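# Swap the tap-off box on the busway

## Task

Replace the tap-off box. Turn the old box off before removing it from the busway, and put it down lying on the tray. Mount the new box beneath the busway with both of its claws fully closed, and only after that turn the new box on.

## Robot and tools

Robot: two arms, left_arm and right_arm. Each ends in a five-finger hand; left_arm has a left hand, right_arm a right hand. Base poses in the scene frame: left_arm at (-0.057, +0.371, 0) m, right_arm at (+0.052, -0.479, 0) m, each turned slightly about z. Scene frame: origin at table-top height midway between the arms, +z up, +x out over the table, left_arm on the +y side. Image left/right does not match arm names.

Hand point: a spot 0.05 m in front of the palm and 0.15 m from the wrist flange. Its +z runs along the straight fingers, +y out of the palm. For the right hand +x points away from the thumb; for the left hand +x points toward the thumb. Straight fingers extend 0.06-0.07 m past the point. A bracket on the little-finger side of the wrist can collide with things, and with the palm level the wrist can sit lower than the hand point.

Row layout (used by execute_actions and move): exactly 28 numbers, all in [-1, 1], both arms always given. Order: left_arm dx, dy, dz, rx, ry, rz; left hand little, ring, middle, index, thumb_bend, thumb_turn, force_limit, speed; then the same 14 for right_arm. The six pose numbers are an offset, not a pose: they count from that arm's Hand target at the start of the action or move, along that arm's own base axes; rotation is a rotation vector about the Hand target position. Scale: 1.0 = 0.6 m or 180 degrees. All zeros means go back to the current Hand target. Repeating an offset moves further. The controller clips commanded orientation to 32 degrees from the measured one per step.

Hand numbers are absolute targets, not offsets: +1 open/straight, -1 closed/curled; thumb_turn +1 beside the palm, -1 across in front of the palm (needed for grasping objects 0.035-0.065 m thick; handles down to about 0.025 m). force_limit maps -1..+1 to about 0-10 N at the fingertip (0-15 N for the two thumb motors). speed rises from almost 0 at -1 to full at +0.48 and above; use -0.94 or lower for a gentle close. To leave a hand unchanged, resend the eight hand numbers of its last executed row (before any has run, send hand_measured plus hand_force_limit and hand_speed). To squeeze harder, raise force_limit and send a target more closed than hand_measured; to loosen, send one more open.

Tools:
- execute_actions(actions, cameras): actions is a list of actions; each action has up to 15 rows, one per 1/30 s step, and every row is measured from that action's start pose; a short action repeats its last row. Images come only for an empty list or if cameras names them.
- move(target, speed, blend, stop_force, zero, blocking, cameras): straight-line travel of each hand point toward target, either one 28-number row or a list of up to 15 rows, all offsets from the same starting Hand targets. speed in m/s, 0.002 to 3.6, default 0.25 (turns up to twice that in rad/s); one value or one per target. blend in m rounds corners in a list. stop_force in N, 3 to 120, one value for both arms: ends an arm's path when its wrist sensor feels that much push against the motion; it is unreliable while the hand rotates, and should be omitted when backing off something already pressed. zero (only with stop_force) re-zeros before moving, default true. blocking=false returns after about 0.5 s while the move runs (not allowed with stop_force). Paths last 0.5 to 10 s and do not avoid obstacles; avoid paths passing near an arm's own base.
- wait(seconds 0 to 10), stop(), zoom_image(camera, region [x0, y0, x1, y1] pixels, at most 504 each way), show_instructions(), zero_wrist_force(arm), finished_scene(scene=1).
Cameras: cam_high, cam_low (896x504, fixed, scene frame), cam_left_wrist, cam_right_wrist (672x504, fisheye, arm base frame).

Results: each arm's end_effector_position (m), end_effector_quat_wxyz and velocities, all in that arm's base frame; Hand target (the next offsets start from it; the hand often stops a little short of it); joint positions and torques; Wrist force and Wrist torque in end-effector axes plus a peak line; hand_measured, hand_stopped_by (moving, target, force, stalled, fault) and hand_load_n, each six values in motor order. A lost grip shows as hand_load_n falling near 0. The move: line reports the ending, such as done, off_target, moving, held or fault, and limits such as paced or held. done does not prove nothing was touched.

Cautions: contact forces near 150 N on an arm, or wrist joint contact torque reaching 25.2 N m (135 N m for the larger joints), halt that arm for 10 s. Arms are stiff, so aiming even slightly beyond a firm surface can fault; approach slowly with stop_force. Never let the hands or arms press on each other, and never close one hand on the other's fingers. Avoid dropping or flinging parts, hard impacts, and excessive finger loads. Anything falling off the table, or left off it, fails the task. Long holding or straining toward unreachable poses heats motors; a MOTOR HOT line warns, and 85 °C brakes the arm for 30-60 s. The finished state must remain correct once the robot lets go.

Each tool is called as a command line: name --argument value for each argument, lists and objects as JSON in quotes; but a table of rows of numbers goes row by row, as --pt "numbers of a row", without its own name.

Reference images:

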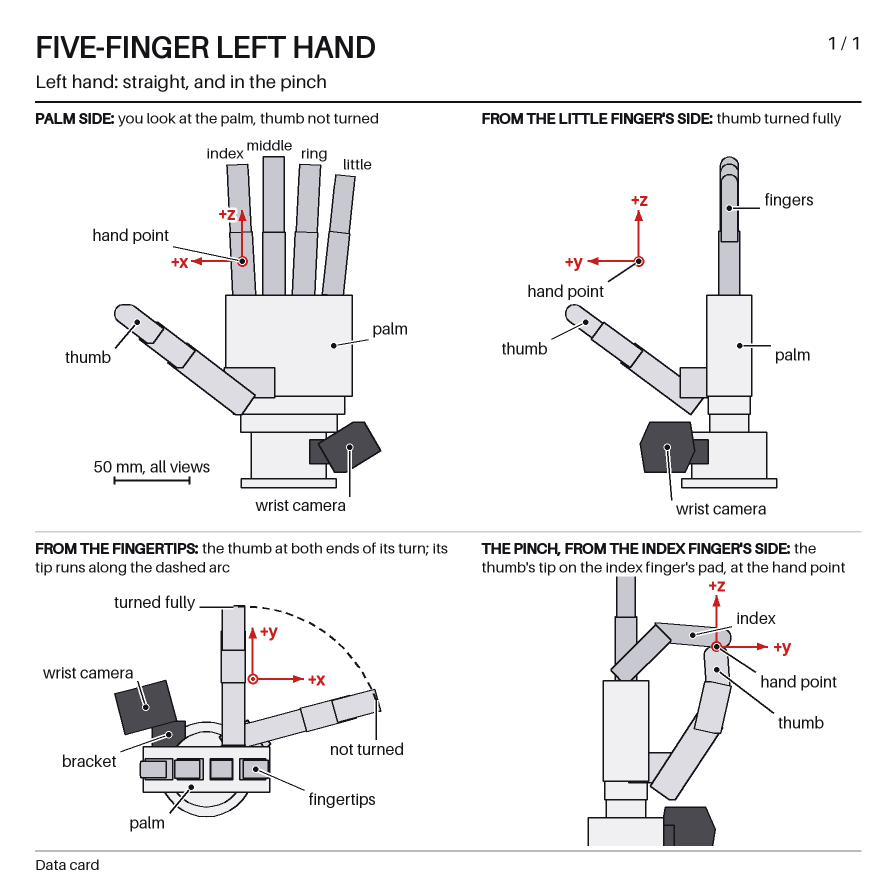

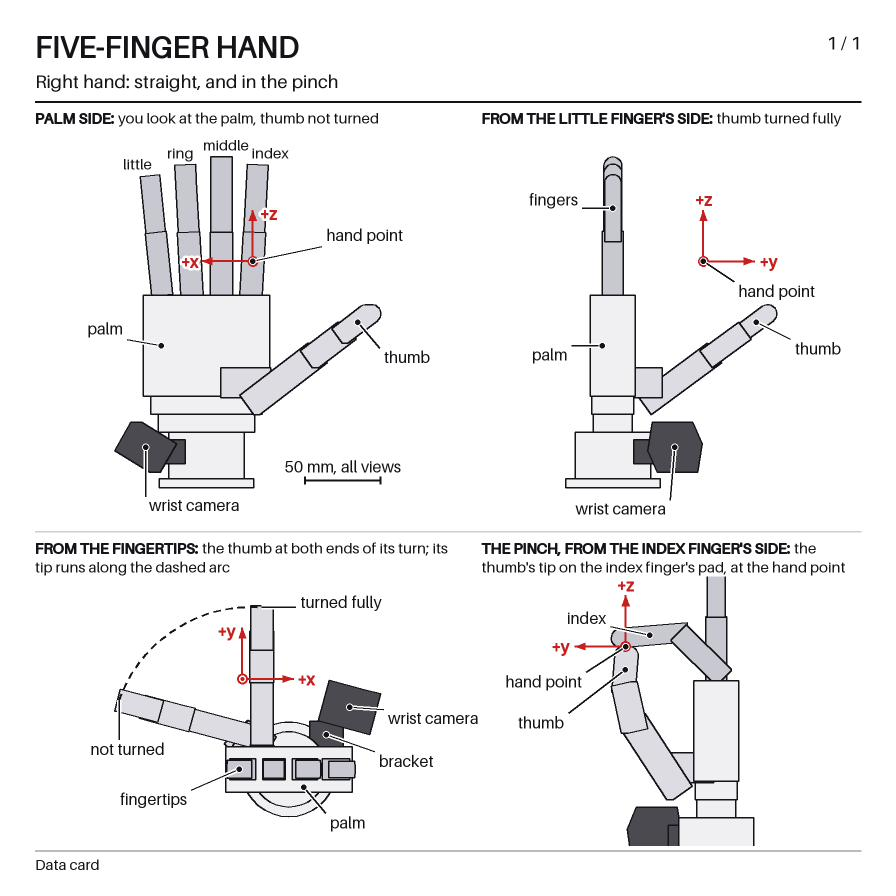

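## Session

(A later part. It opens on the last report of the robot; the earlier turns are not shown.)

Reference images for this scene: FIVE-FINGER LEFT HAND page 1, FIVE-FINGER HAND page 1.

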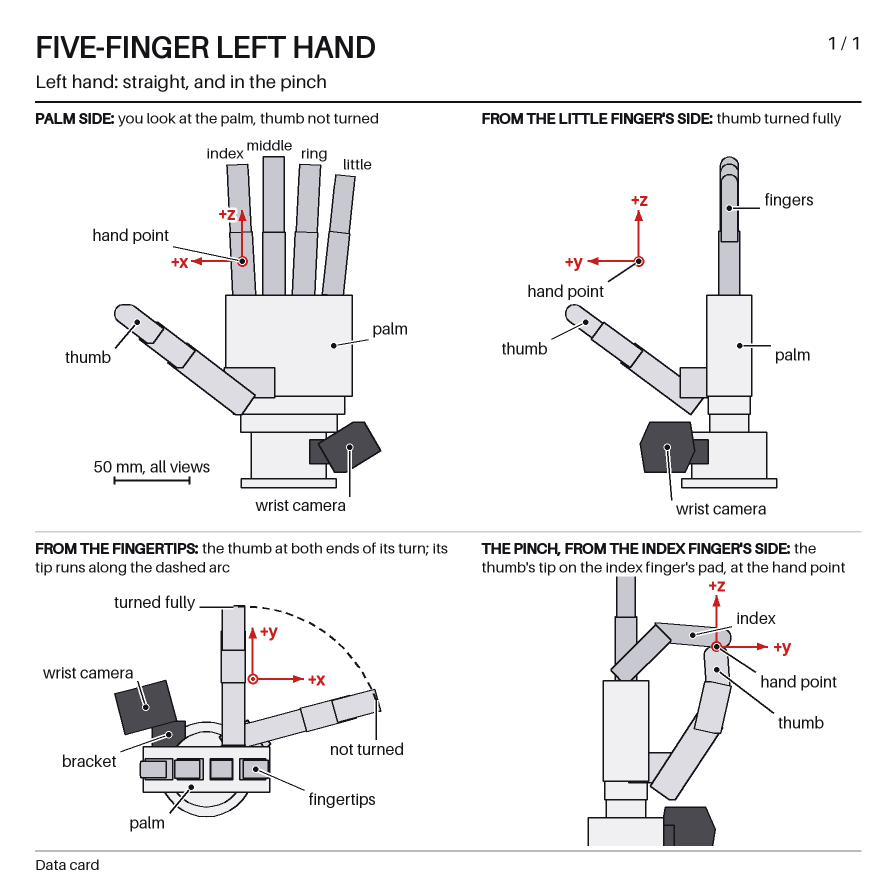

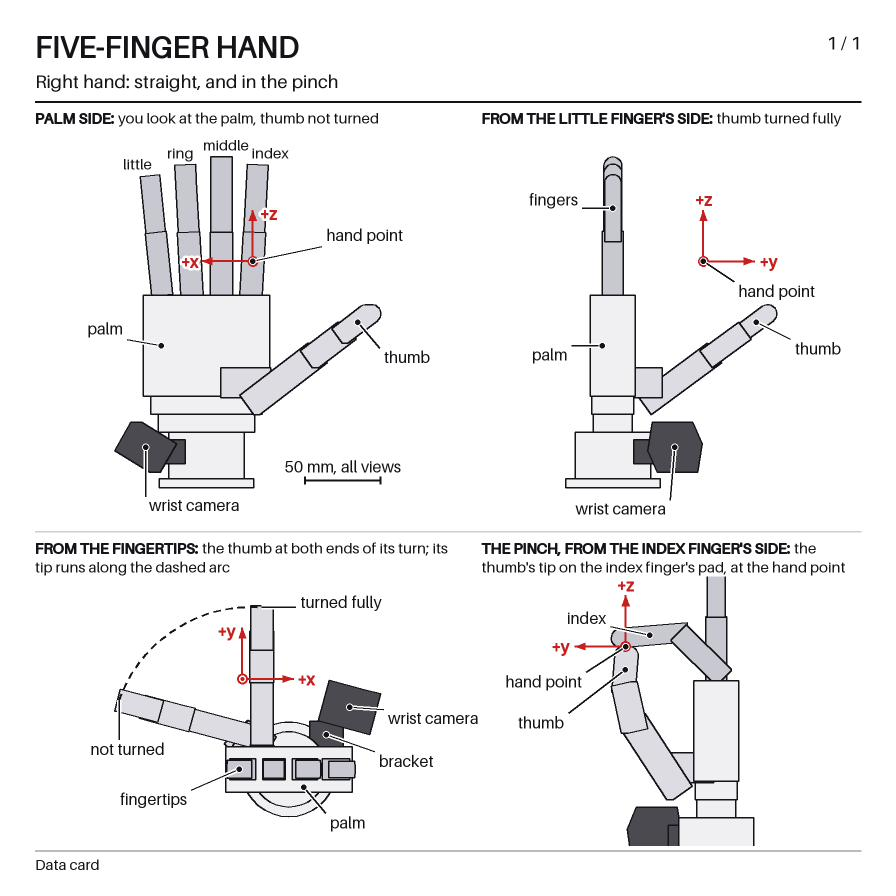

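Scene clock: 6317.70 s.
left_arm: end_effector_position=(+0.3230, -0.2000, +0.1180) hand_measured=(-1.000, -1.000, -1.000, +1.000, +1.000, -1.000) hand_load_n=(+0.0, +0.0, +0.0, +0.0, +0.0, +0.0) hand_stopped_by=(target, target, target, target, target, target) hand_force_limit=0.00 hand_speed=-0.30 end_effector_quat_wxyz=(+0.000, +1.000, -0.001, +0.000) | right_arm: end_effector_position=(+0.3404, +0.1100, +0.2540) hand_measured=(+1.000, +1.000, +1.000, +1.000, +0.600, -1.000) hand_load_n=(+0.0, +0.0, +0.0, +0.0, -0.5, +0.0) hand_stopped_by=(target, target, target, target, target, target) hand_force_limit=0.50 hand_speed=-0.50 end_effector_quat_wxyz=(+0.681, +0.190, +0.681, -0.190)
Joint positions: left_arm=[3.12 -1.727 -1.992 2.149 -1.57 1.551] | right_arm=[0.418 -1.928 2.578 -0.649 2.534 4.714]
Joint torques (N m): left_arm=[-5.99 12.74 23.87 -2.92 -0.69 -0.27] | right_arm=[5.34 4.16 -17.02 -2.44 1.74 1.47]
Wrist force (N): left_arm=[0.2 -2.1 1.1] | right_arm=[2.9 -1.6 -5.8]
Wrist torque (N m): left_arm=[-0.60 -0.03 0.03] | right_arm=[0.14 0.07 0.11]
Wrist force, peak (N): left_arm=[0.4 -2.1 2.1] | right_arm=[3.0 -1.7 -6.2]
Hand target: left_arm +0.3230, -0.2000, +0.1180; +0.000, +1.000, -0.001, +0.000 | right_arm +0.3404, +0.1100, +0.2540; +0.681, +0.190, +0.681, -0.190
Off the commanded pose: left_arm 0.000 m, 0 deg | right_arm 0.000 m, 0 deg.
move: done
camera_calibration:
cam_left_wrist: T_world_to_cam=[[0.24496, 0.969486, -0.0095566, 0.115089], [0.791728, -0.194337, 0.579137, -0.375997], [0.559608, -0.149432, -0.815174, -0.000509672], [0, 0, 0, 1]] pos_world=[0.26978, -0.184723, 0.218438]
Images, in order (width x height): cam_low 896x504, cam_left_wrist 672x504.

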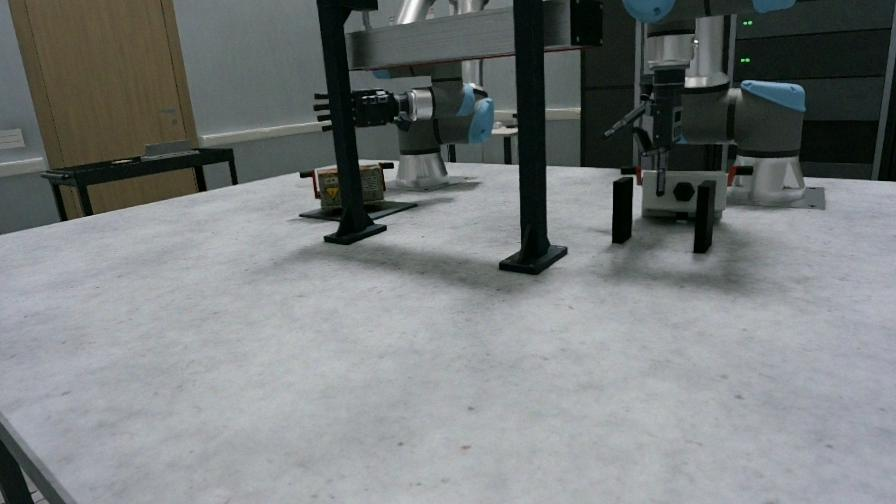

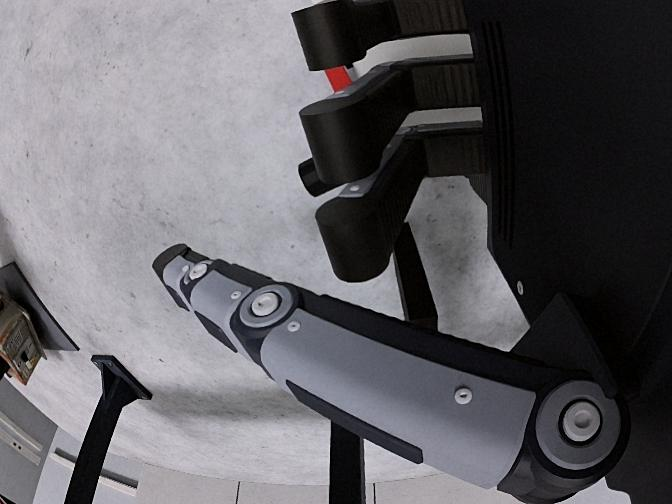

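move --pt "0.0333 0 0 0 0 0 -1 -1 -1 1 1 -1 0 -0.3 0 0 0 0 0 0 1 1 1 1 0.6 -1 0.5 -0.5" --pt "0.0333 0 0.2533 0 0 0 -1 -1 -1 1 1 -1 0 -0.3 0 0 0 0 0 0 1 1 1 1 0.6 -1 0.5 -0.5" --pt "-0.1717 0.1833 0.2533 0 0 0 1 1 1 1 1 0.3 0 -0.3 0 0 0 0 0 0 1 1 1 1 0.6 -1 0.5 -0.5" --speed '[0.06,0.15,0.2]' --cameras '["cam_left_wrist","cam_low"]'

Scene clock: 6334.63 s.
left_arm: end_effector_position=(+0.2200, -0.0900, +0.2699) hand_measured=(+1.000, +1.000, +1.000, +1.000, +1.000, +0.300) hand_load_n=(-0.5, +0.0, +0.0, +0.0, +0.0, +0.0) hand_stopped_by=(target, target, target, target, target, target) hand_force_limit=0.00 hand_speed=-0.30 end_effector_quat_wxyz=(+0.000, +1.000, -0.001, +0.000) | right_arm: end_effector_position=(+0.3404, +0.1100, +0.2540) hand_measured=(+1.000, +1.000, +1.000, +1.000, +0.600, -1.000) hand_load_n=(+0.0, -0.5, +0.0, +0.0, +0.0, +0.0) hand_stopped_by=(target, target, target, target, target, target) hand_force_limit=0.50 hand_speed=-0.50 end_effector_quat_wxyz=(+0.681, +0.190, +0.681, -0.190)
Joint positions: left_arm=[3.756 -1.202 -2.039 1.67 -1.57 2.188] | right_arm=[0.418 -1.928 2.578 -0.649 2.534 4.714]
Joint torques (N m): left_arm=[9.62 9.21 15.96 -2.14 -1.82 0.29] | right_arm=[5.64 3.88 -16.47 -2.47 1.88 1.35]
Wrist force (N): left_arm=[0.2 -1.7 1.4] | right_arm=[2.9 -1.9 -5.7]
Wrist torque (N m): left_arm=[-0.56 -0.04 -0.06] | right_arm=[0.08 0.07 0.09]
Wrist force, peak (N): left_arm=[-0.2 -1.9 2.8] | right_arm=[2.8 -1.7 -6.1]
Hand target: left_arm +0.2200, -0.0900, +0.2699; +0.000, +1.000, -0.001, +0.000 | right_arm +0.3404, +0.1100, +0.2540; +0.681, +0.190, +0.681, -0.190
Off the commanded pose: left_arm 0.000 m, 0 deg | right_arm 0.000 m, 0 deg.
move: done
camera_calibration:
cam_left_wrist: T_world_to_cam=[[0.244943, 0.969489, -0.00974609, 0.035299], [0.791869, -0.194247, 0.578974, -0.361076], [0.559416, -0.149533, -0.815288, 0.197525], [0, 0, 0, 1]] pos_world=[0.166781, -0.0748233, 0.370437]
Images, in order (width x height): cam_low 896x504, cam_left_wrist 672x504.

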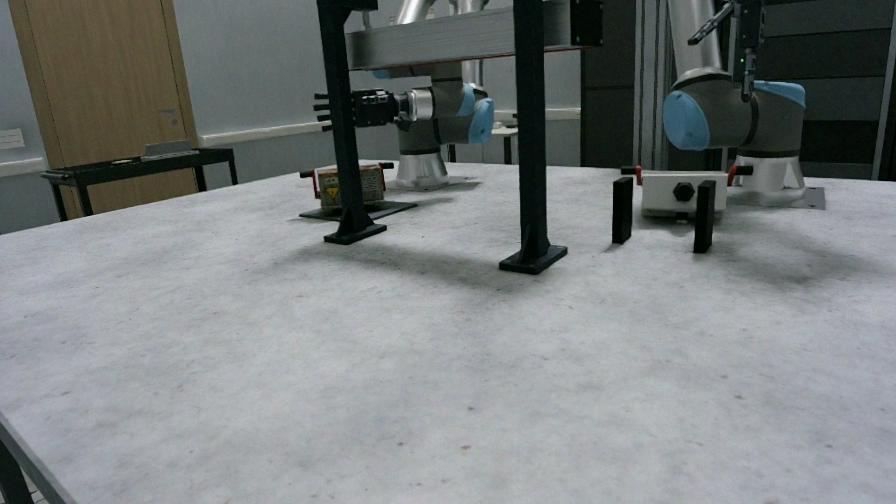

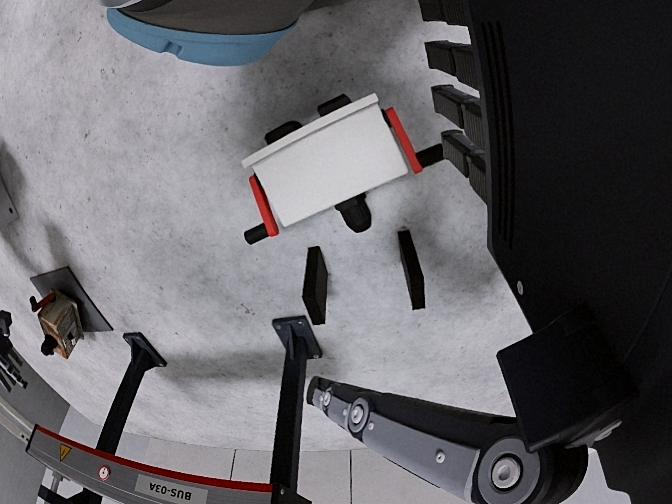

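zoom_image --camera "cam_left_wrist" --region '[236, 84, 456, 254]'

zoom_image --camera "cam_low" --region '[600, 140, 770, 240]'

Scaled by 2.291 from the camera's 672x504 image, which has a finer 960x720 frame.

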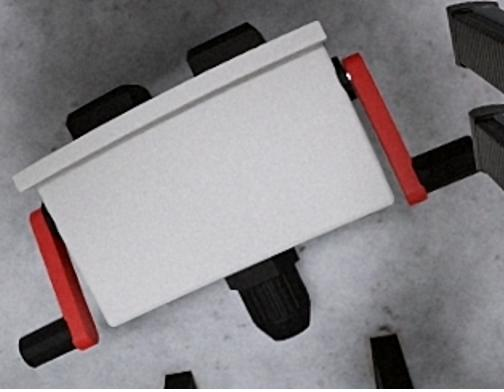

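Scaled by 2.965 from the camera's 896x504 image, which has a finer 1280x720 frame.

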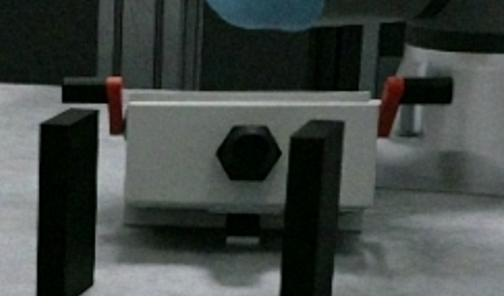

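zoom_image --camera "cam_left_wrist" --region '[320, 180, 390, 240]'

Scaled by 7.200 from the camera's 672x504 image, which has a finer 960x720 frame.

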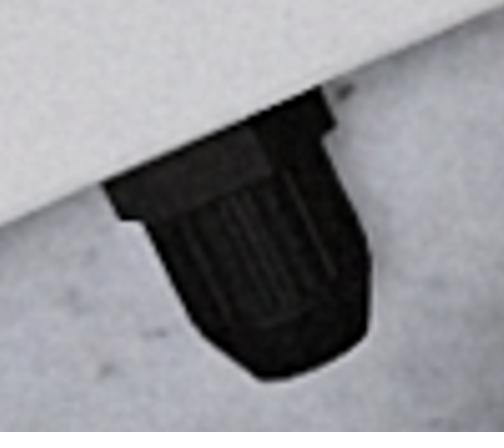

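move --pt "0.0867 -0.325 -0.0333 0 0 0 -1 -1 -1 1 1 -1 0 -0.3 0 0 0 0 0 0 1 1 1 1 0.6 -1 0.5 -0.5" --pt "0.0867 -0.325 -0.2532 0 0 0 -1 -1 -1 1 1 -1 0 -0.3 0 0 0 0 0 0 1 1 1 1 0.6 -1 0.5 -0.5" --pt "0.0867 -0.2275 -0.2532 0 0 0 -1 -1 -1 1 1 -1 0 -0.3 0 0 0 0 0 0 1 1 1 1 0.6 -1 0.5 -0.5" --speed '[0.2,0.12,0.04]' --cameras '["cam_left_wrist","cam_low"]'

Scene clock: 6626.90 s.
left_arm: end_effector_position=(+0.2720, -0.2265, +0.1180) hand_measured=(-1.000, -1.000, -1.000, +1.000, +1.000, -1.000) hand_load_n=(+0.0, +0.0, +0.5, +0.0, -0.5, +0.0) hand_stopped_by=(target, target, target, target, target, target) hand_force_limit=0.00 hand_speed=-0.30 end_effector_quat_wxyz=(+0.000, +1.000, -0.001, +0.000) | right_arm: end_effector_position=(+0.3404, +0.1100, +0.2540) hand_measured=(+1.000, +1.000, +1.000, +1.000, +0.600, -1.000) hand_load_n=(+0.0, +0.0, +0.0, +0.0, -0.5, +0.0) hand_stopped_by=(target, target, target, target, target, target) hand_force_limit=0.50 hand_speed=-0.50 end_effector_quat_wxyz=(+0.681, +0.190, +0.681, -0.190)
Joint positions: left_arm=[3.011 -1.652 -2.079 2.16 -1.57 1.442] | right_arm=[0.418 -1.928 2.578 -0.649 2.534 4.714]
Joint torques (N m): left_arm=[-10.61 9.54 22.27 -0.58 2.18 -0.99] | right_arm=[5.25 4.59 -17.74 -2.44 1.73 1.53]
Wrist force (N): left_arm=[-0.2 -2.1 1.4] | right_arm=[2.8 -1.6 -5.7]
Wrist torque (N m): left_arm=[-0.61 0.04 -0.01] | right_arm=[0.13 0.09 0.10]
Wrist force, peak (N): left_arm=[0.0 -3.5 0.7] | right_arm=[3.1 -1.7 -6.1]
Hand target: left_arm +0.2720, -0.2265, +0.1180; +0.000, +1.000, -0.001, +0.000 | right_arm +0.3404, +0.1100, +0.2540; +0.681, +0.190, +0.681, -0.190
Off the commanded pose: left_arm 0.000 m, 0 deg | right_arm 0.000 m, 0 deg.
move: done
camera_calibration:
cam_left_wrist: T_world_to_cam=[[0.244822, 0.969521, -0.00956665, 0.153314], [0.791846, -0.194243, 0.579007, -0.340804], [0.559501, -0.149329, -0.815266, 0.0242168], [0, 0, 0, 1]] pos_world=[0.21878, -0.211223, 0.218538]
Images, in order (width x height): cam_low 896x504, cam_left_wrist 672x504.

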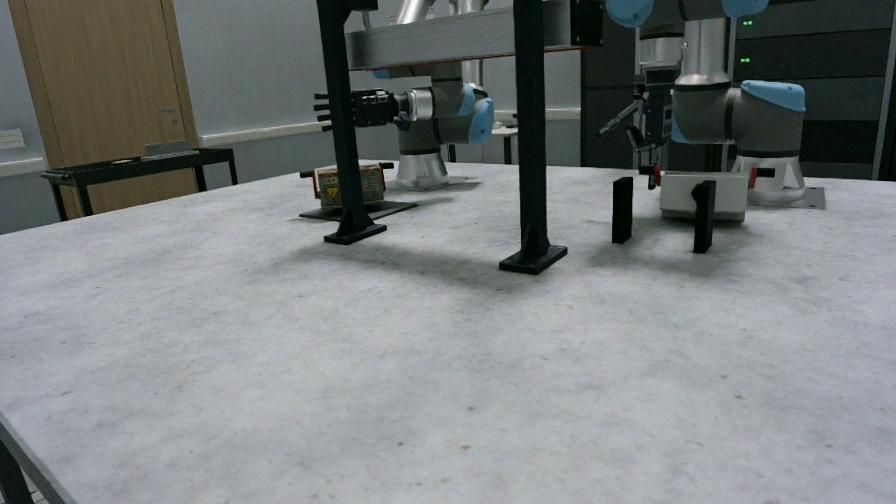

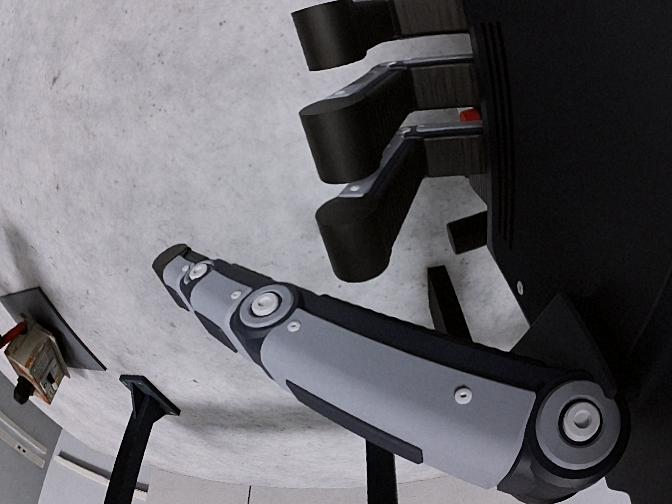

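move --pt "0 -0.05 0 0 0 0 -1 -1 -1 1 1 -1 0 -0.3 0 0 0 0 0 0 1 1 1 1 0.6 -1 0.5 -0.5" --pt "0 -0.05 0.22 0 0 0 -1 -1 -1 1 1 -1 0 -0.3 0 0 0 0 0 0 1 1 1 1 0.6 -1 0.5 -0.5" --pt "-0.1033 0.2775 0.2533 0 0 0 -1 -1 -1 1 1 -1 0 -0.3 0 0 0 0 0 0 1 1 1 1 0.6 -1 0.5 -0.5" --speed '[0.06,0.15,0.2]' --cameras '["cam_left_wrist","cam_low"]'

zoom_image --camera "cam_low" --region '[620, 140, 790, 240]'

Scene clock: 6636.97 s.
left_arm: end_effector_position=(+0.2100, -0.0601, +0.2700) hand_measured=(-1.000, -1.000, -1.000, +1.000, +1.000, -1.000) hand_load_n=(+0.0, +0.0, +0.0, -0.5, +0.0, +0.0) hand_stopped_by=(target, target, target, target, target, target) hand_force_limit=0.00 hand_speed=-0.30 end_effector_quat_wxyz=(+0.000, +1.000, -0.001, +0.000) end_effector_velocity=(+0.000, +0.001, +0.000) end_effector_angular_velocity=(+0.000, +0.001, -0.003) | right_arm: end_effector_position=(+0.3404, +0.1100, +0.2540) hand_measured=(+1.000, +1.000, +1.000, +1.000, +0.600, -1.000) hand_load_n=(+0.0, +0.0, +0.0, +0.0, +0.0, +0.0) hand_stopped_by=(target, target, target, target, target, target) hand_force_limit=0.50 hand_speed=-0.50 end_effector_quat_wxyz=(+0.681, +0.190, +0.681, -0.190)
Joint positions: left_arm=[3.982 -1.155 -2.066 1.65 -1.57 2.414] | right_arm=[0.418 -1.928 2.578 -0.649 2.534 4.714]
Joint velocities: left_arm=[0.005 -0.001 0 -0.001 -0.001 0.007] | right_arm=[within noise]
Joint torques (N m): left_arm=[11.11 -4.44 25.64 0.47 -2.24 1.8] | right_arm=[6.49 3.53 -17.79 -2.37 1.78 1.51]
Wrist force (N): left_arm=[0.1 -2.0 1.2] | right_arm=[2.8 -1.7 -5.8]
Wrist torque (N m): left_arm=[-0.57 -0.02 -0.06] | right_arm=[0.12 0.09 0.09]
Wrist force, peak (N): left_arm=[-0.1 -3.6 1.1] | right_arm=[2.9 -1.8 -6.2]
Hand target: left_arm +0.2100, -0.0600, +0.2700; +0.000, +1.000, -0.001, +0.000 | right_arm +0.3404, +0.1100, +0.2540; +0.681, +0.190, +0.681, -0.190
Off the commanded pose: left_arm 0.000 m, 0 deg | right_arm 0.000 m, 0 deg.
move: done
camera_calibration:
cam_left_wrist: T_world_to_cam=[[0.244936, 0.96949, -0.00977903, 0.00867794], [0.791952, -0.194244, 0.578862, -0.347359], [0.559301, -0.149529, -0.815367, 0.207734], [0, 0, 0, 1]] pos_world=[0.156781, -0.0448233, 0.370537]
Images, in order (width x height): cam_low 896x504, cam_left_wrist 672x504.

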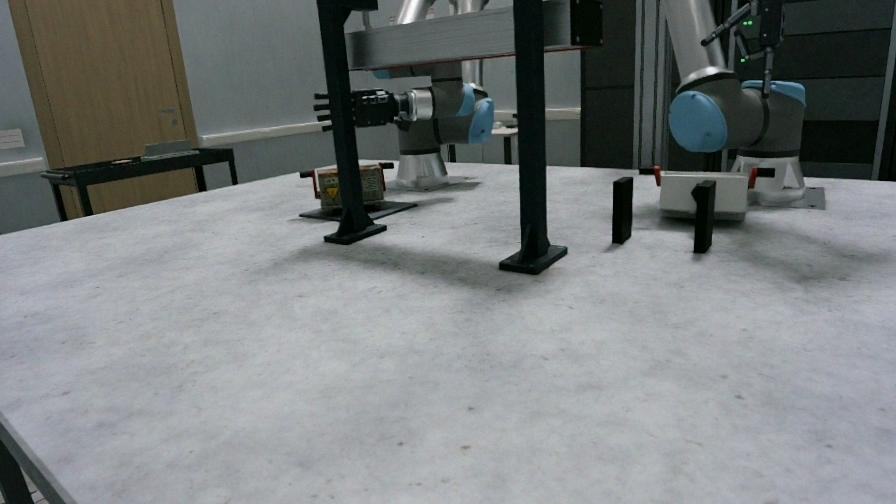

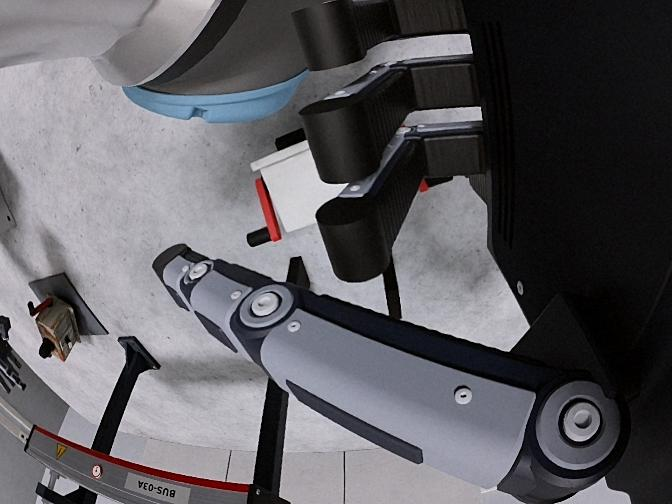

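Scaled by 2.965 from the camera's 896x504 image, which has a finer 1280x720 frame.

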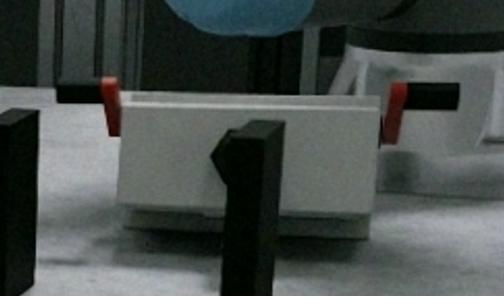

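move --pt "0 0 0 0 0 0 1 1 1 1 1 0.3 0 0.2 0 0 0 0 0 0 1 1 1 1 0.6 -1 0.5 -0.5" --cameras '["cam_left_wrist"]'

zoom_image --camera "cam_left_wrist" --region '[240, 110, 480, 260]'

Scene clock: 6643.53 s.
left_arm: end_effector_position=(+0.2100, -0.0600, +0.2700) hand_measured=(+1.000, +1.000, +1.000, +1.000, +1.000, +0.300) hand_load_n=(+0.0, +0.0, +0.0, +0.0, +0.0, +0.0) hand_stopped_by=(target, target, target, target, target, target) hand_force_limit=0.00 hand_speed=0.20 end_effector_quat_wxyz=(+0.000, +1.000, -0.001, +0.000) | right_arm: end_effector_position=(+0.3404, +0.1100, +0.2540) hand_measured=(+1.000, +1.000, +1.000, +1.000, +0.600, -1.000) hand_load_n=(+0.0, +0.0, +0.0, +0.0, +0.0, -0.5) hand_stopped_by=(target, target, target, target, target, target) hand_force_limit=0.50 hand_speed=-0.50 end_effector_quat_wxyz=(+0.681, +0.190, +0.681, -0.190)
Joint positions: left_arm=[3.983 -1.155 -2.066 1.65 -1.57 2.414] | right_arm=[0.418 -1.928 2.578 -0.649 2.534 4.714]
Joint torques (N m): left_arm=[9.42 -3.63 22.71 0.02 2.12 1.59] | right_arm=[7 3.27 -18 -2.49 1.75 1.33]
Wrist force (N): left_arm=[-0.2 -2.0 1.0] | right_arm=[2.8 -1.7 -5.8]
Wrist torque (N m): left_arm=[-0.58 0.00 -0.08] | right_arm=[0.12 0.10 0.09]
Wrist force, peak (N): left_arm=[-0.1 -2.0 1.8] | right_arm=[3.1 -1.7 -6.0]
Hand target: left_arm +0.2100, -0.0600, +0.2700; +0.000, +1.000, -0.001, +0.000 | right_arm +0.3404, +0.1100, +0.2540; +0.681, +0.190, +0.681, -0.190
Off the commanded pose: left_arm 0.000 m, 0 deg | right_arm 0.000 m, 0 deg.
move: done
camera_calibration:
cam_left_wrist: T_world_to_cam=[[0.244869, 0.969508, -0.00968146, 0.00865317], [0.791887, -0.194226, 0.578958, -0.347384], [0.559424, -0.149435, -0.8153, 0.207694], [0, 0, 0, 1]] pos_world=[0.15678, -0.0448232, 0.370538]
Images, in order (width x height): cam_left_wrist 672x504.

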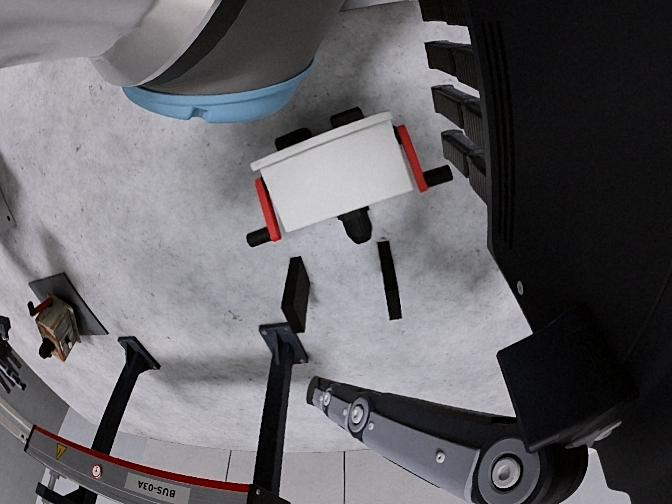

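Scaled by 2.100 from the camera's 672x504 image, which has a finer 960x720 frame.

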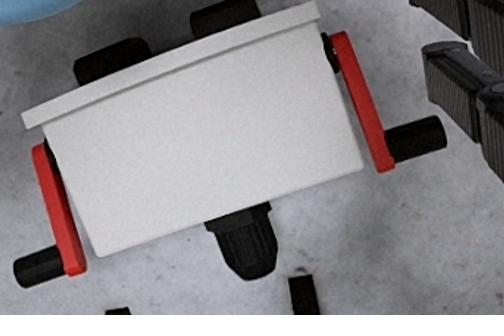

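move --pt "0.207 -0.0118 -0.1167 0.0835 0.0057 -0.9527 -1 -1 0.8 0.8 0.3 -1 0 0.2 0 0 0 0 0 0 1 1 1 1 0.6 -1 0.5 -0.5" --speed 0.4 --cameras '["cam_left_wrist","cam_high"]'

Scene clock: 6683.90 s.
left_arm: end_effector_position=(+0.3342, -0.0672, +0.1999) hand_measured=(-1.000, -1.000, +0.800, +0.800, +0.300, -1.000) hand_load_n=(+0.0, +0.0, +0.0, +0.0, +0.0, +0.0) hand_stopped_by=(target, target, target, target, target, target) hand_force_limit=0.00 hand_speed=0.20 end_effector_quat_wxyz=(+0.087, -0.068, +0.994, +0.006) end_effector_velocity=(+0.001, +0.001, +0.000) end_effector_angular_velocity=(+0.002, -0.001, -0.005) | right_arm: end_effector_position=(+0.3404, +0.1100, +0.2540) hand_measured=(+1.000, +1.000, +1.000, +1.000, +0.600, -1.000) hand_load_n=(+0.0, +0.0, +0.0, +0.0, +0.0, +0.0) hand_stopped_by=(target, target, target, target, target, target) hand_force_limit=0.50 hand_speed=-0.50 end_effector_quat_wxyz=(+0.681, +0.190, +0.681, -0.190)
Joint positions: left_arm=[3.155 -1.691 -1.749 2.043 -1.593 4.592] | right_arm=[0.418 -1.928 2.578 -0.649 2.534 4.714]
Joint velocities: left_arm=[0.001 0 0.001 0.001 -0.001 0.006] | right_arm=[within noise]
Joint torques (N m): left_arm=[10.47 25.82 26.08 -4.69 -2.57 1.57] | right_arm=[6.85 4.29 -19.09 -2.43 1.79 1.44]
Wrist force (N): left_arm=[-0.1 -1.8 1.1] | right_arm=[2.7 -1.9 -5.7]
Wrist torque (N m): left_arm=[-0.56 -0.05 -0.04] | right_arm=[0.08 0.10 0.08]
Wrist force, peak (N): left_arm=[0.0 -2.3 1.7] | right_arm=[3.0 -1.6 -6.2]
Hand target: left_arm +0.3342, -0.0671, +0.2000; +0.087, -0.068, +0.994, +0.006 | right_arm +0.3404, +0.1100, +0.2540; +0.681, +0.190, +0.681, -0.190
Off the commanded pose: left_arm 0.000 m, 0 deg | right_arm 0.000 m, 0 deg.
move: done
camera_calibration:
cam_left_wrist: T_world_to_cam=[[-0.104208, -0.993195, -0.0520011, -0.0223279], [-0.898862, 0.0716749, 0.43233, 0.20569], [-0.425661, 0.0917941, -0.900215, 0.442451], [0, 0, 0, 1]] pos_world=[0.370894, -0.0775331, 0.308214]
Images, in order (width x height): cam_high 896x504, cam_left_wrist 672x504.

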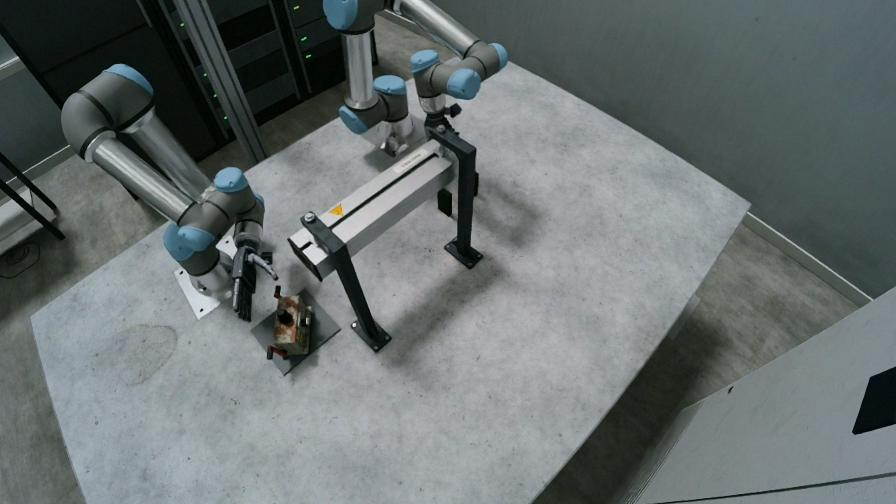

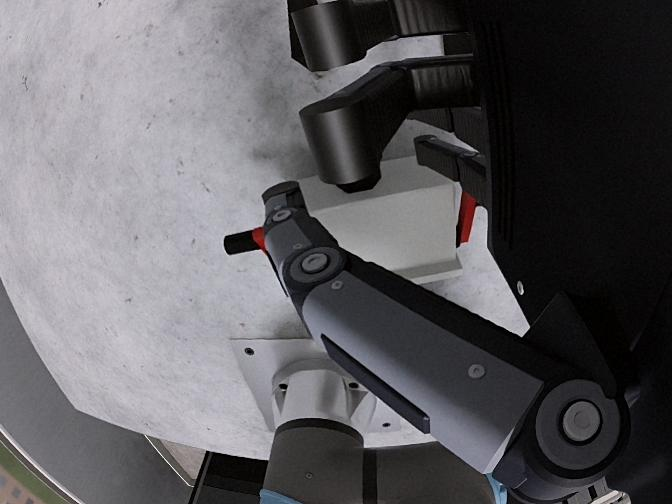

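zoom_image --camera "cam_left_wrist" --region '[240, 120, 490, 300]'

Scaled by 2.016 from the camera's 672x504 image, which has a finer 960x720 frame.

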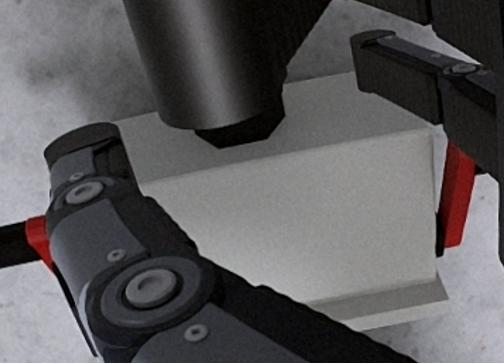

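move --pt "0 0 0 0 0 0 1 1 0.8 0.8 0.3 -0.3 0 0.4 0 0 0 0 0 0 1 1 1 1 0.6 -1 0.5 -0.5" --cameras '["cam_left_wrist"]'

zoom_image --camera "cam_left_wrist" --region '[240, 80, 490, 300]'

Scene clock: 6728.33 s.
left_arm: end_effector_position=(+0.3342, -0.0671, +0.2000) hand_measured=(+1.000, +1.000, +0.800, +0.800, +0.300, -0.300) hand_load_n=(+0.0, +0.0, +0.0, +0.0, +0.0, +0.0) hand_stopped_by=(target, target, target, target, target, target) hand_force_limit=0.00 hand_speed=0.40 end_effector_quat_wxyz=(+0.087, -0.068, +0.994, +0.006) | right_arm: end_effector_position=(+0.3404, +0.1100, +0.2540) hand_measured=(+1.000, +1.000, +1.000, +1.000, +0.600, -1.000) hand_load_n=(+0.0, +0.0, +0.0, +0.0, +0.0, +0.0) hand_stopped_by=(target, target, target, target, target, target) hand_force_limit=0.50 hand_speed=-0.50 end_effector_quat_wxyz=(+0.681, +0.190, +0.681, -0.190)
Joint positions: left_arm=[3.155 -1.691 -1.749 2.043 -1.593 4.592] | right_arm=[0.418 -1.928 2.578 -0.649 2.534 4.714]
Joint torques (N m): left_arm=[9.82 27.83 23.55 -4.54 -2.24 -0.58] | right_arm=[7.25 3.84 -18.73 -2.29 1.78 1.38]
Wrist force (N): left_arm=[-0.3 -2.0 1.2] | right_arm=[2.9 -2.0 -5.9]
Wrist torque (N m): left_arm=[-0.60 -0.02 -0.05] | right_arm=[0.08 0.08 0.09]
Wrist force, peak (N): left_arm=[-0.2 -2.0 1.6] | right_arm=[2.9 -2.0 -6.1]
Hand target: left_arm +0.3342, -0.0671, +0.2000; +0.087, -0.068, +0.994, +0.006 | right_arm +0.3404, +0.1100, +0.2540; +0.681, +0.190, +0.681, -0.190
Off the commanded pose: left_arm 0.000 m, 0 deg | right_arm 0.000 m, 0 deg.
move: done
camera_calibration:
cam_left_wrist: T_world_to_cam=[[-0.10425, -0.993186, -0.0520906, -0.0221847], [-0.898859, 0.0716737, 0.432337, 0.20568], [-0.425657, 0.0918932, -0.900206, 0.442445], [0, 0, 0, 1]] pos_world=[0.370894, -0.0774331, 0.308213]
Images, in order (width x height): cam_left_wrist 672x504.

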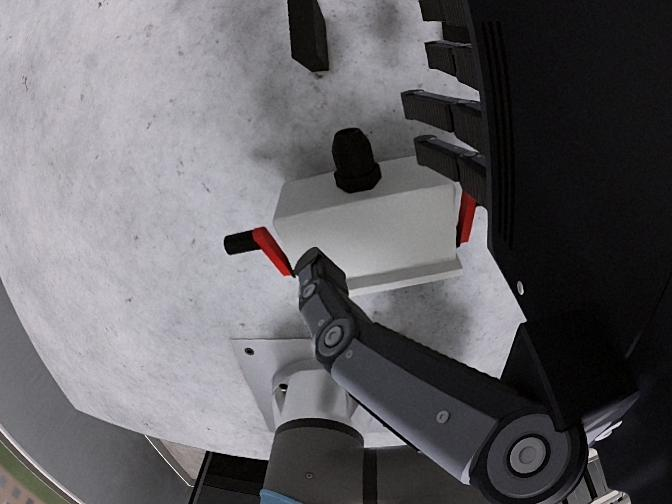

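Scaled by 2.016 from the camera's 672x504 image, which has a finer 960x720 frame.

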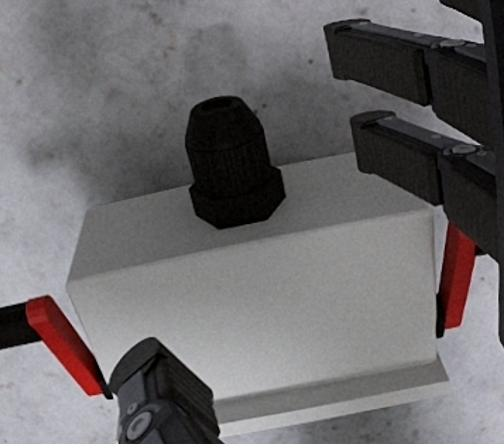

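move --pt "-0.0197 -0.005 -0.15 0 0 0 -1 -1 0.8 0.8 0.3 -1 0 0.4 0 0 0 0 0 0 1 1 1 1 0.6 -1 0.5 -0.5" --pt "-0.0197 -0.005 -0.213 0 0 0 -1 -1 0.8 0.8 0.3 -1 0 0.4 0 0 0 0 0 0 1 1 1 1 0.6 -1 0.5 -0.5" --speed '[0.12,0.05]' --cameras '["cam_left_wrist","cam_low"]'

zoom_image --camera "cam_left_wrist" --region '[240, 0, 490, 250]'

zoom_image --camera "cam_low" --region '[620, 110, 790, 240]'

Scene clock: 6760.63 s.
left_arm: end_effector_position=(+0.3224, -0.0701, +0.0722) hand_measured=(-1.000, -1.000, +0.800, +0.800, +0.300, -1.000) hand_load_n=(+0.0, +0.0, +0.0, +0.0, +0.0, +0.0) hand_stopped_by=(target, target, target, target, target, target) hand_force_limit=0.00 hand_speed=0.40 end_effector_quat_wxyz=(+0.087, -0.068, +0.994, +0.006) | right_arm: end_effector_position=(+0.3404, +0.1100, +0.2540) hand_measured=(+1.000, +1.000, +1.000, +1.000, +0.600, -1.000) hand_load_n=(+0.0, +0.0, +0.0, +0.0, +0.0, -0.5) hand_stopped_by=(target, target, target, target, target, target) hand_force_limit=0.50 hand_speed=-0.50 end_effector_quat_wxyz=(+0.681, +0.190, +0.681, -0.190)
Joint positions: left_arm=[3.146 -1.81 -1.972 2.384 -1.594 4.584] | right_arm=[0.418 -1.928 2.578 -0.649 2.534 4.714]
Joint torques (N m): left_arm=[8.19 28.86 23.13 -4.66 -0.33 1.49] | right_arm=[7.29 3.99 -19.29 -2.56 1.79 1.45]
Wrist force (N): left_arm=[-0.1 -1.9 1.2] | right_arm=[3.0 -1.9 -5.9]
Wrist torque (N m): left_arm=[-0.58 -0.04 -0.02] | right_arm=[0.10 0.07 0.10]
Wrist force, peak (N): left_arm=[0.2 -2.2 2.3] | right_arm=[2.7 -1.8 -6.3]
Hand target: left_arm +0.3224, -0.0701, +0.0722; +0.087, -0.068, +0.994, +0.006 | right_arm +0.3404, +0.1100, +0.2540; +0.681, +0.190, +0.681, -0.190
Off the commanded pose: left_arm 0.000 m, 0 deg | right_arm 0.000 m, 0 deg.
move: done
camera_calibration:
cam_left_wrist: T_world_to_cam=[[-0.104252, -0.993186, -0.0520844, -0.033052], [-0.898802, 0.071666, 0.432456, 0.250498], [-0.425777, 0.091898, -0.900149, 0.322685], [0, 0, 0, 1]] pos_world=[0.359095, -0.0804331, 0.180414]
Images, in order (width x height): cam_low 896x504, cam_left_wrist 672x504.

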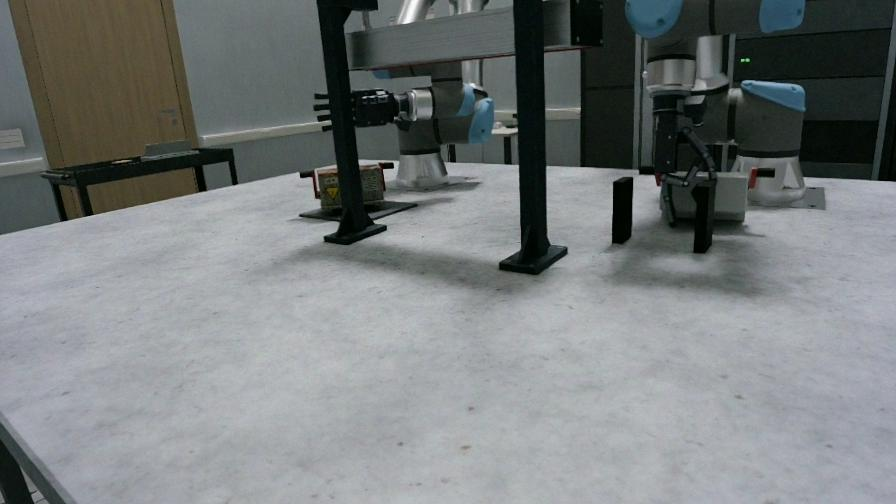

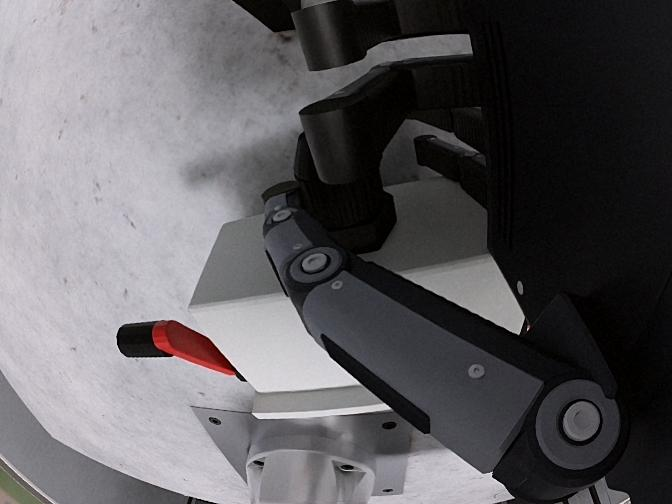

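Scaled by 2.016 from the camera's 672x504 image, which has a finer 960x720 frame.

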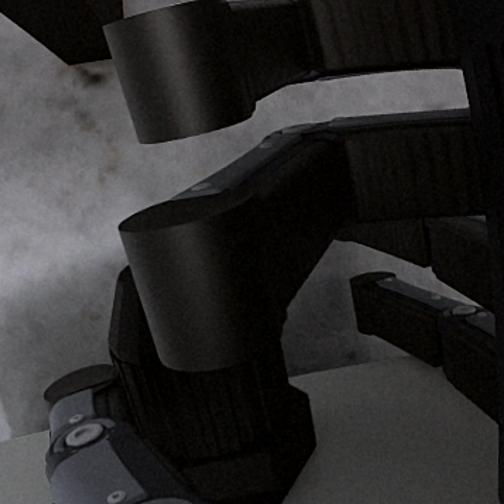

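Scaled by 2.965 from the camera's 896x504 image, which has a finer 1280x720 frame.

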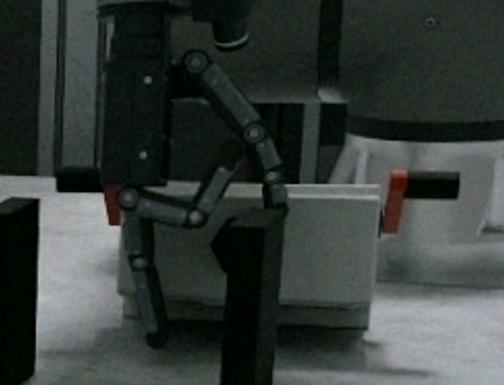

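move --pt "-0.0073 0.0070 0.0117 0.0032 -0.0220 0 -1 -1 0.8 0.8 0.3 -1 0 0.4 0 0 0 0 0 0 1 1 1 1 0.6 -1 0.5 -0.5" --pt "-0.0073 0.0070 0.0117 0.0032 -0.0220 0 -1 -1 0.5 0.5 0.13 -1 0.2 -0.3 0 0 0 0 0 0 1 1 1 1 0.6 -1 0.5 -0.5" --speed 0.05 --cameras '["cam_left_wrist","cam_low"]'

zoom_image --camera "cam_left_wrist" --region '[240, 50, 490, 300]'

zoom_image --camera "cam_low" --region '[640, 130, 770, 230]'

Scene clock: 6844.93 s.
left_arm: end_effector_position=(+0.3180, -0.0659, +0.0792) hand_measured=(-1.000, -1.000, +0.500, +0.500, +0.130, -1.000) hand_load_n=(+0.0, +0.0, +0.0, +0.0, +0.0, +0.0) hand_stopped_by=(target, target, target, target, target, target) hand_force_limit=0.20 hand_speed=-0.30 end_effector_quat_wxyz=(+0.121, -0.067, +0.990, +0.009) | right_arm: end_effector_position=(+0.3404, +0.1100, +0.2540) hand_measured=(+1.000, +1.000, +1.000, +1.000, +0.600, -1.000) hand_load_n=(-0.5, +0.0, +0.0, +0.5, +0.0, +0.0) hand_stopped_by=(target, target, target, target, target, target) hand_force_limit=0.50 hand_speed=-0.50 end_effector_quat_wxyz=(+0.681, +0.190, +0.681, -0.190)
Joint positions: left_arm=[3.153 -1.742 -2.021 2.434 -1.603 4.591] | right_arm=[0.418 -1.928 2.578 -0.649 2.534 4.714]
Joint torques (N m): left_arm=[-9.27 18.89 22.81 -4.52 2.29 -0.82] | right_arm=[7.14 3.76 -19.28 -2.38 1.77 1.49]
Wrist force (N): left_arm=[-0.3 -1.8 1.1] | right_arm=[2.8 -1.7 -5.9]
Wrist torque (N m): left_arm=[-0.56 -0.04 -0.10] | right_arm=[0.13 0.09 0.09]
Wrist force, peak (N): left_arm=[-0.2 -2.1 1.4] | right_arm=[3.1 -1.7 -6.1]
Hand target: left_arm +0.3180, -0.0659, +0.0792; +0.121, -0.067, +0.990, +0.009 | right_arm +0.3404, +0.1100, +0.2540; +0.681, +0.190, +0.681, -0.190
Off the commanded pose: left_arm 0.000 m, 0 deg | right_arm 0.000 m, 0 deg.
move: done
camera_calibration:
cam_left_wrist: T_world_to_cam=[[-0.100048, -0.992577, -0.0691396, -0.0289248], [-0.92658, 0.0676254, 0.369968, 0.256761], [-0.362546, 0.101078, -0.926468, 0.309316], [0, 0, 0, 1]] pos_world=[0.347157, -0.0773386, 0.189578]
Images, in order (width x height): cam_low 896x504, cam_left_wrist 672x504.

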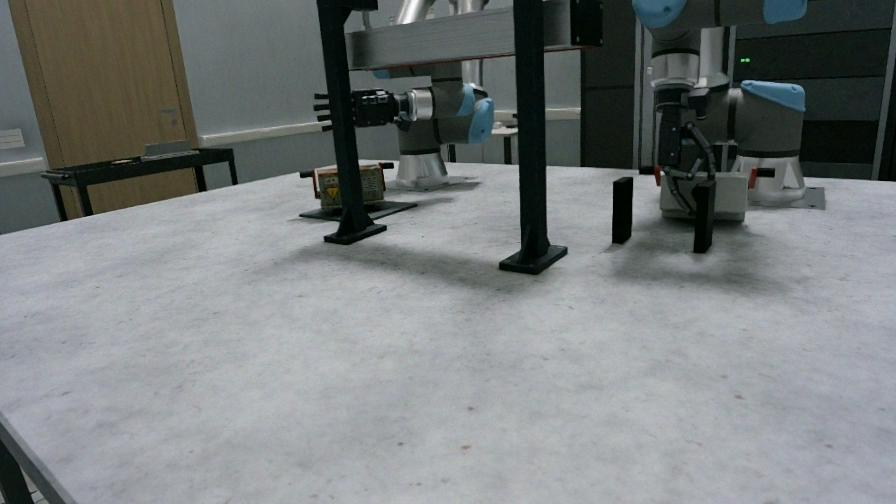

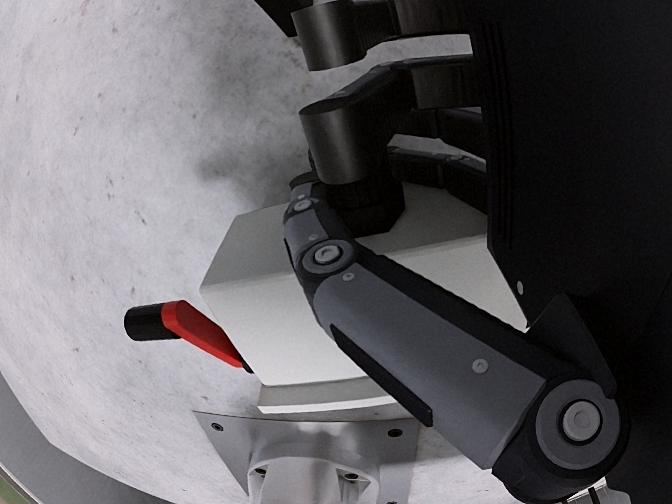

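Scaled by 2.016 from the camera's 672x504 image, which has a finer 960x720 frame.

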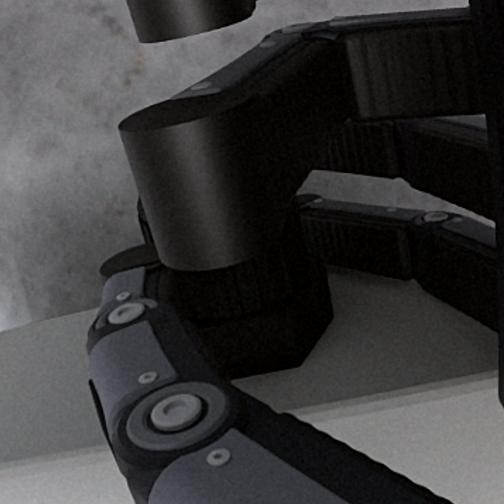

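Scaled by 3.877 from the camera's 896x504 image, which has a finer 1280x720 frame.

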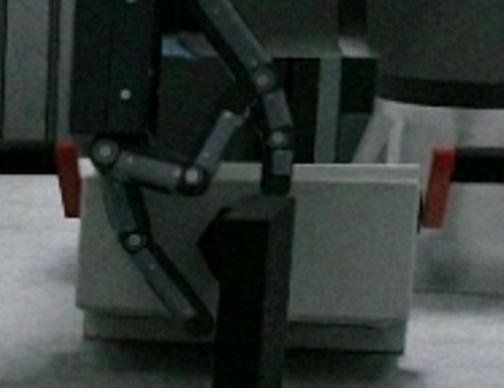

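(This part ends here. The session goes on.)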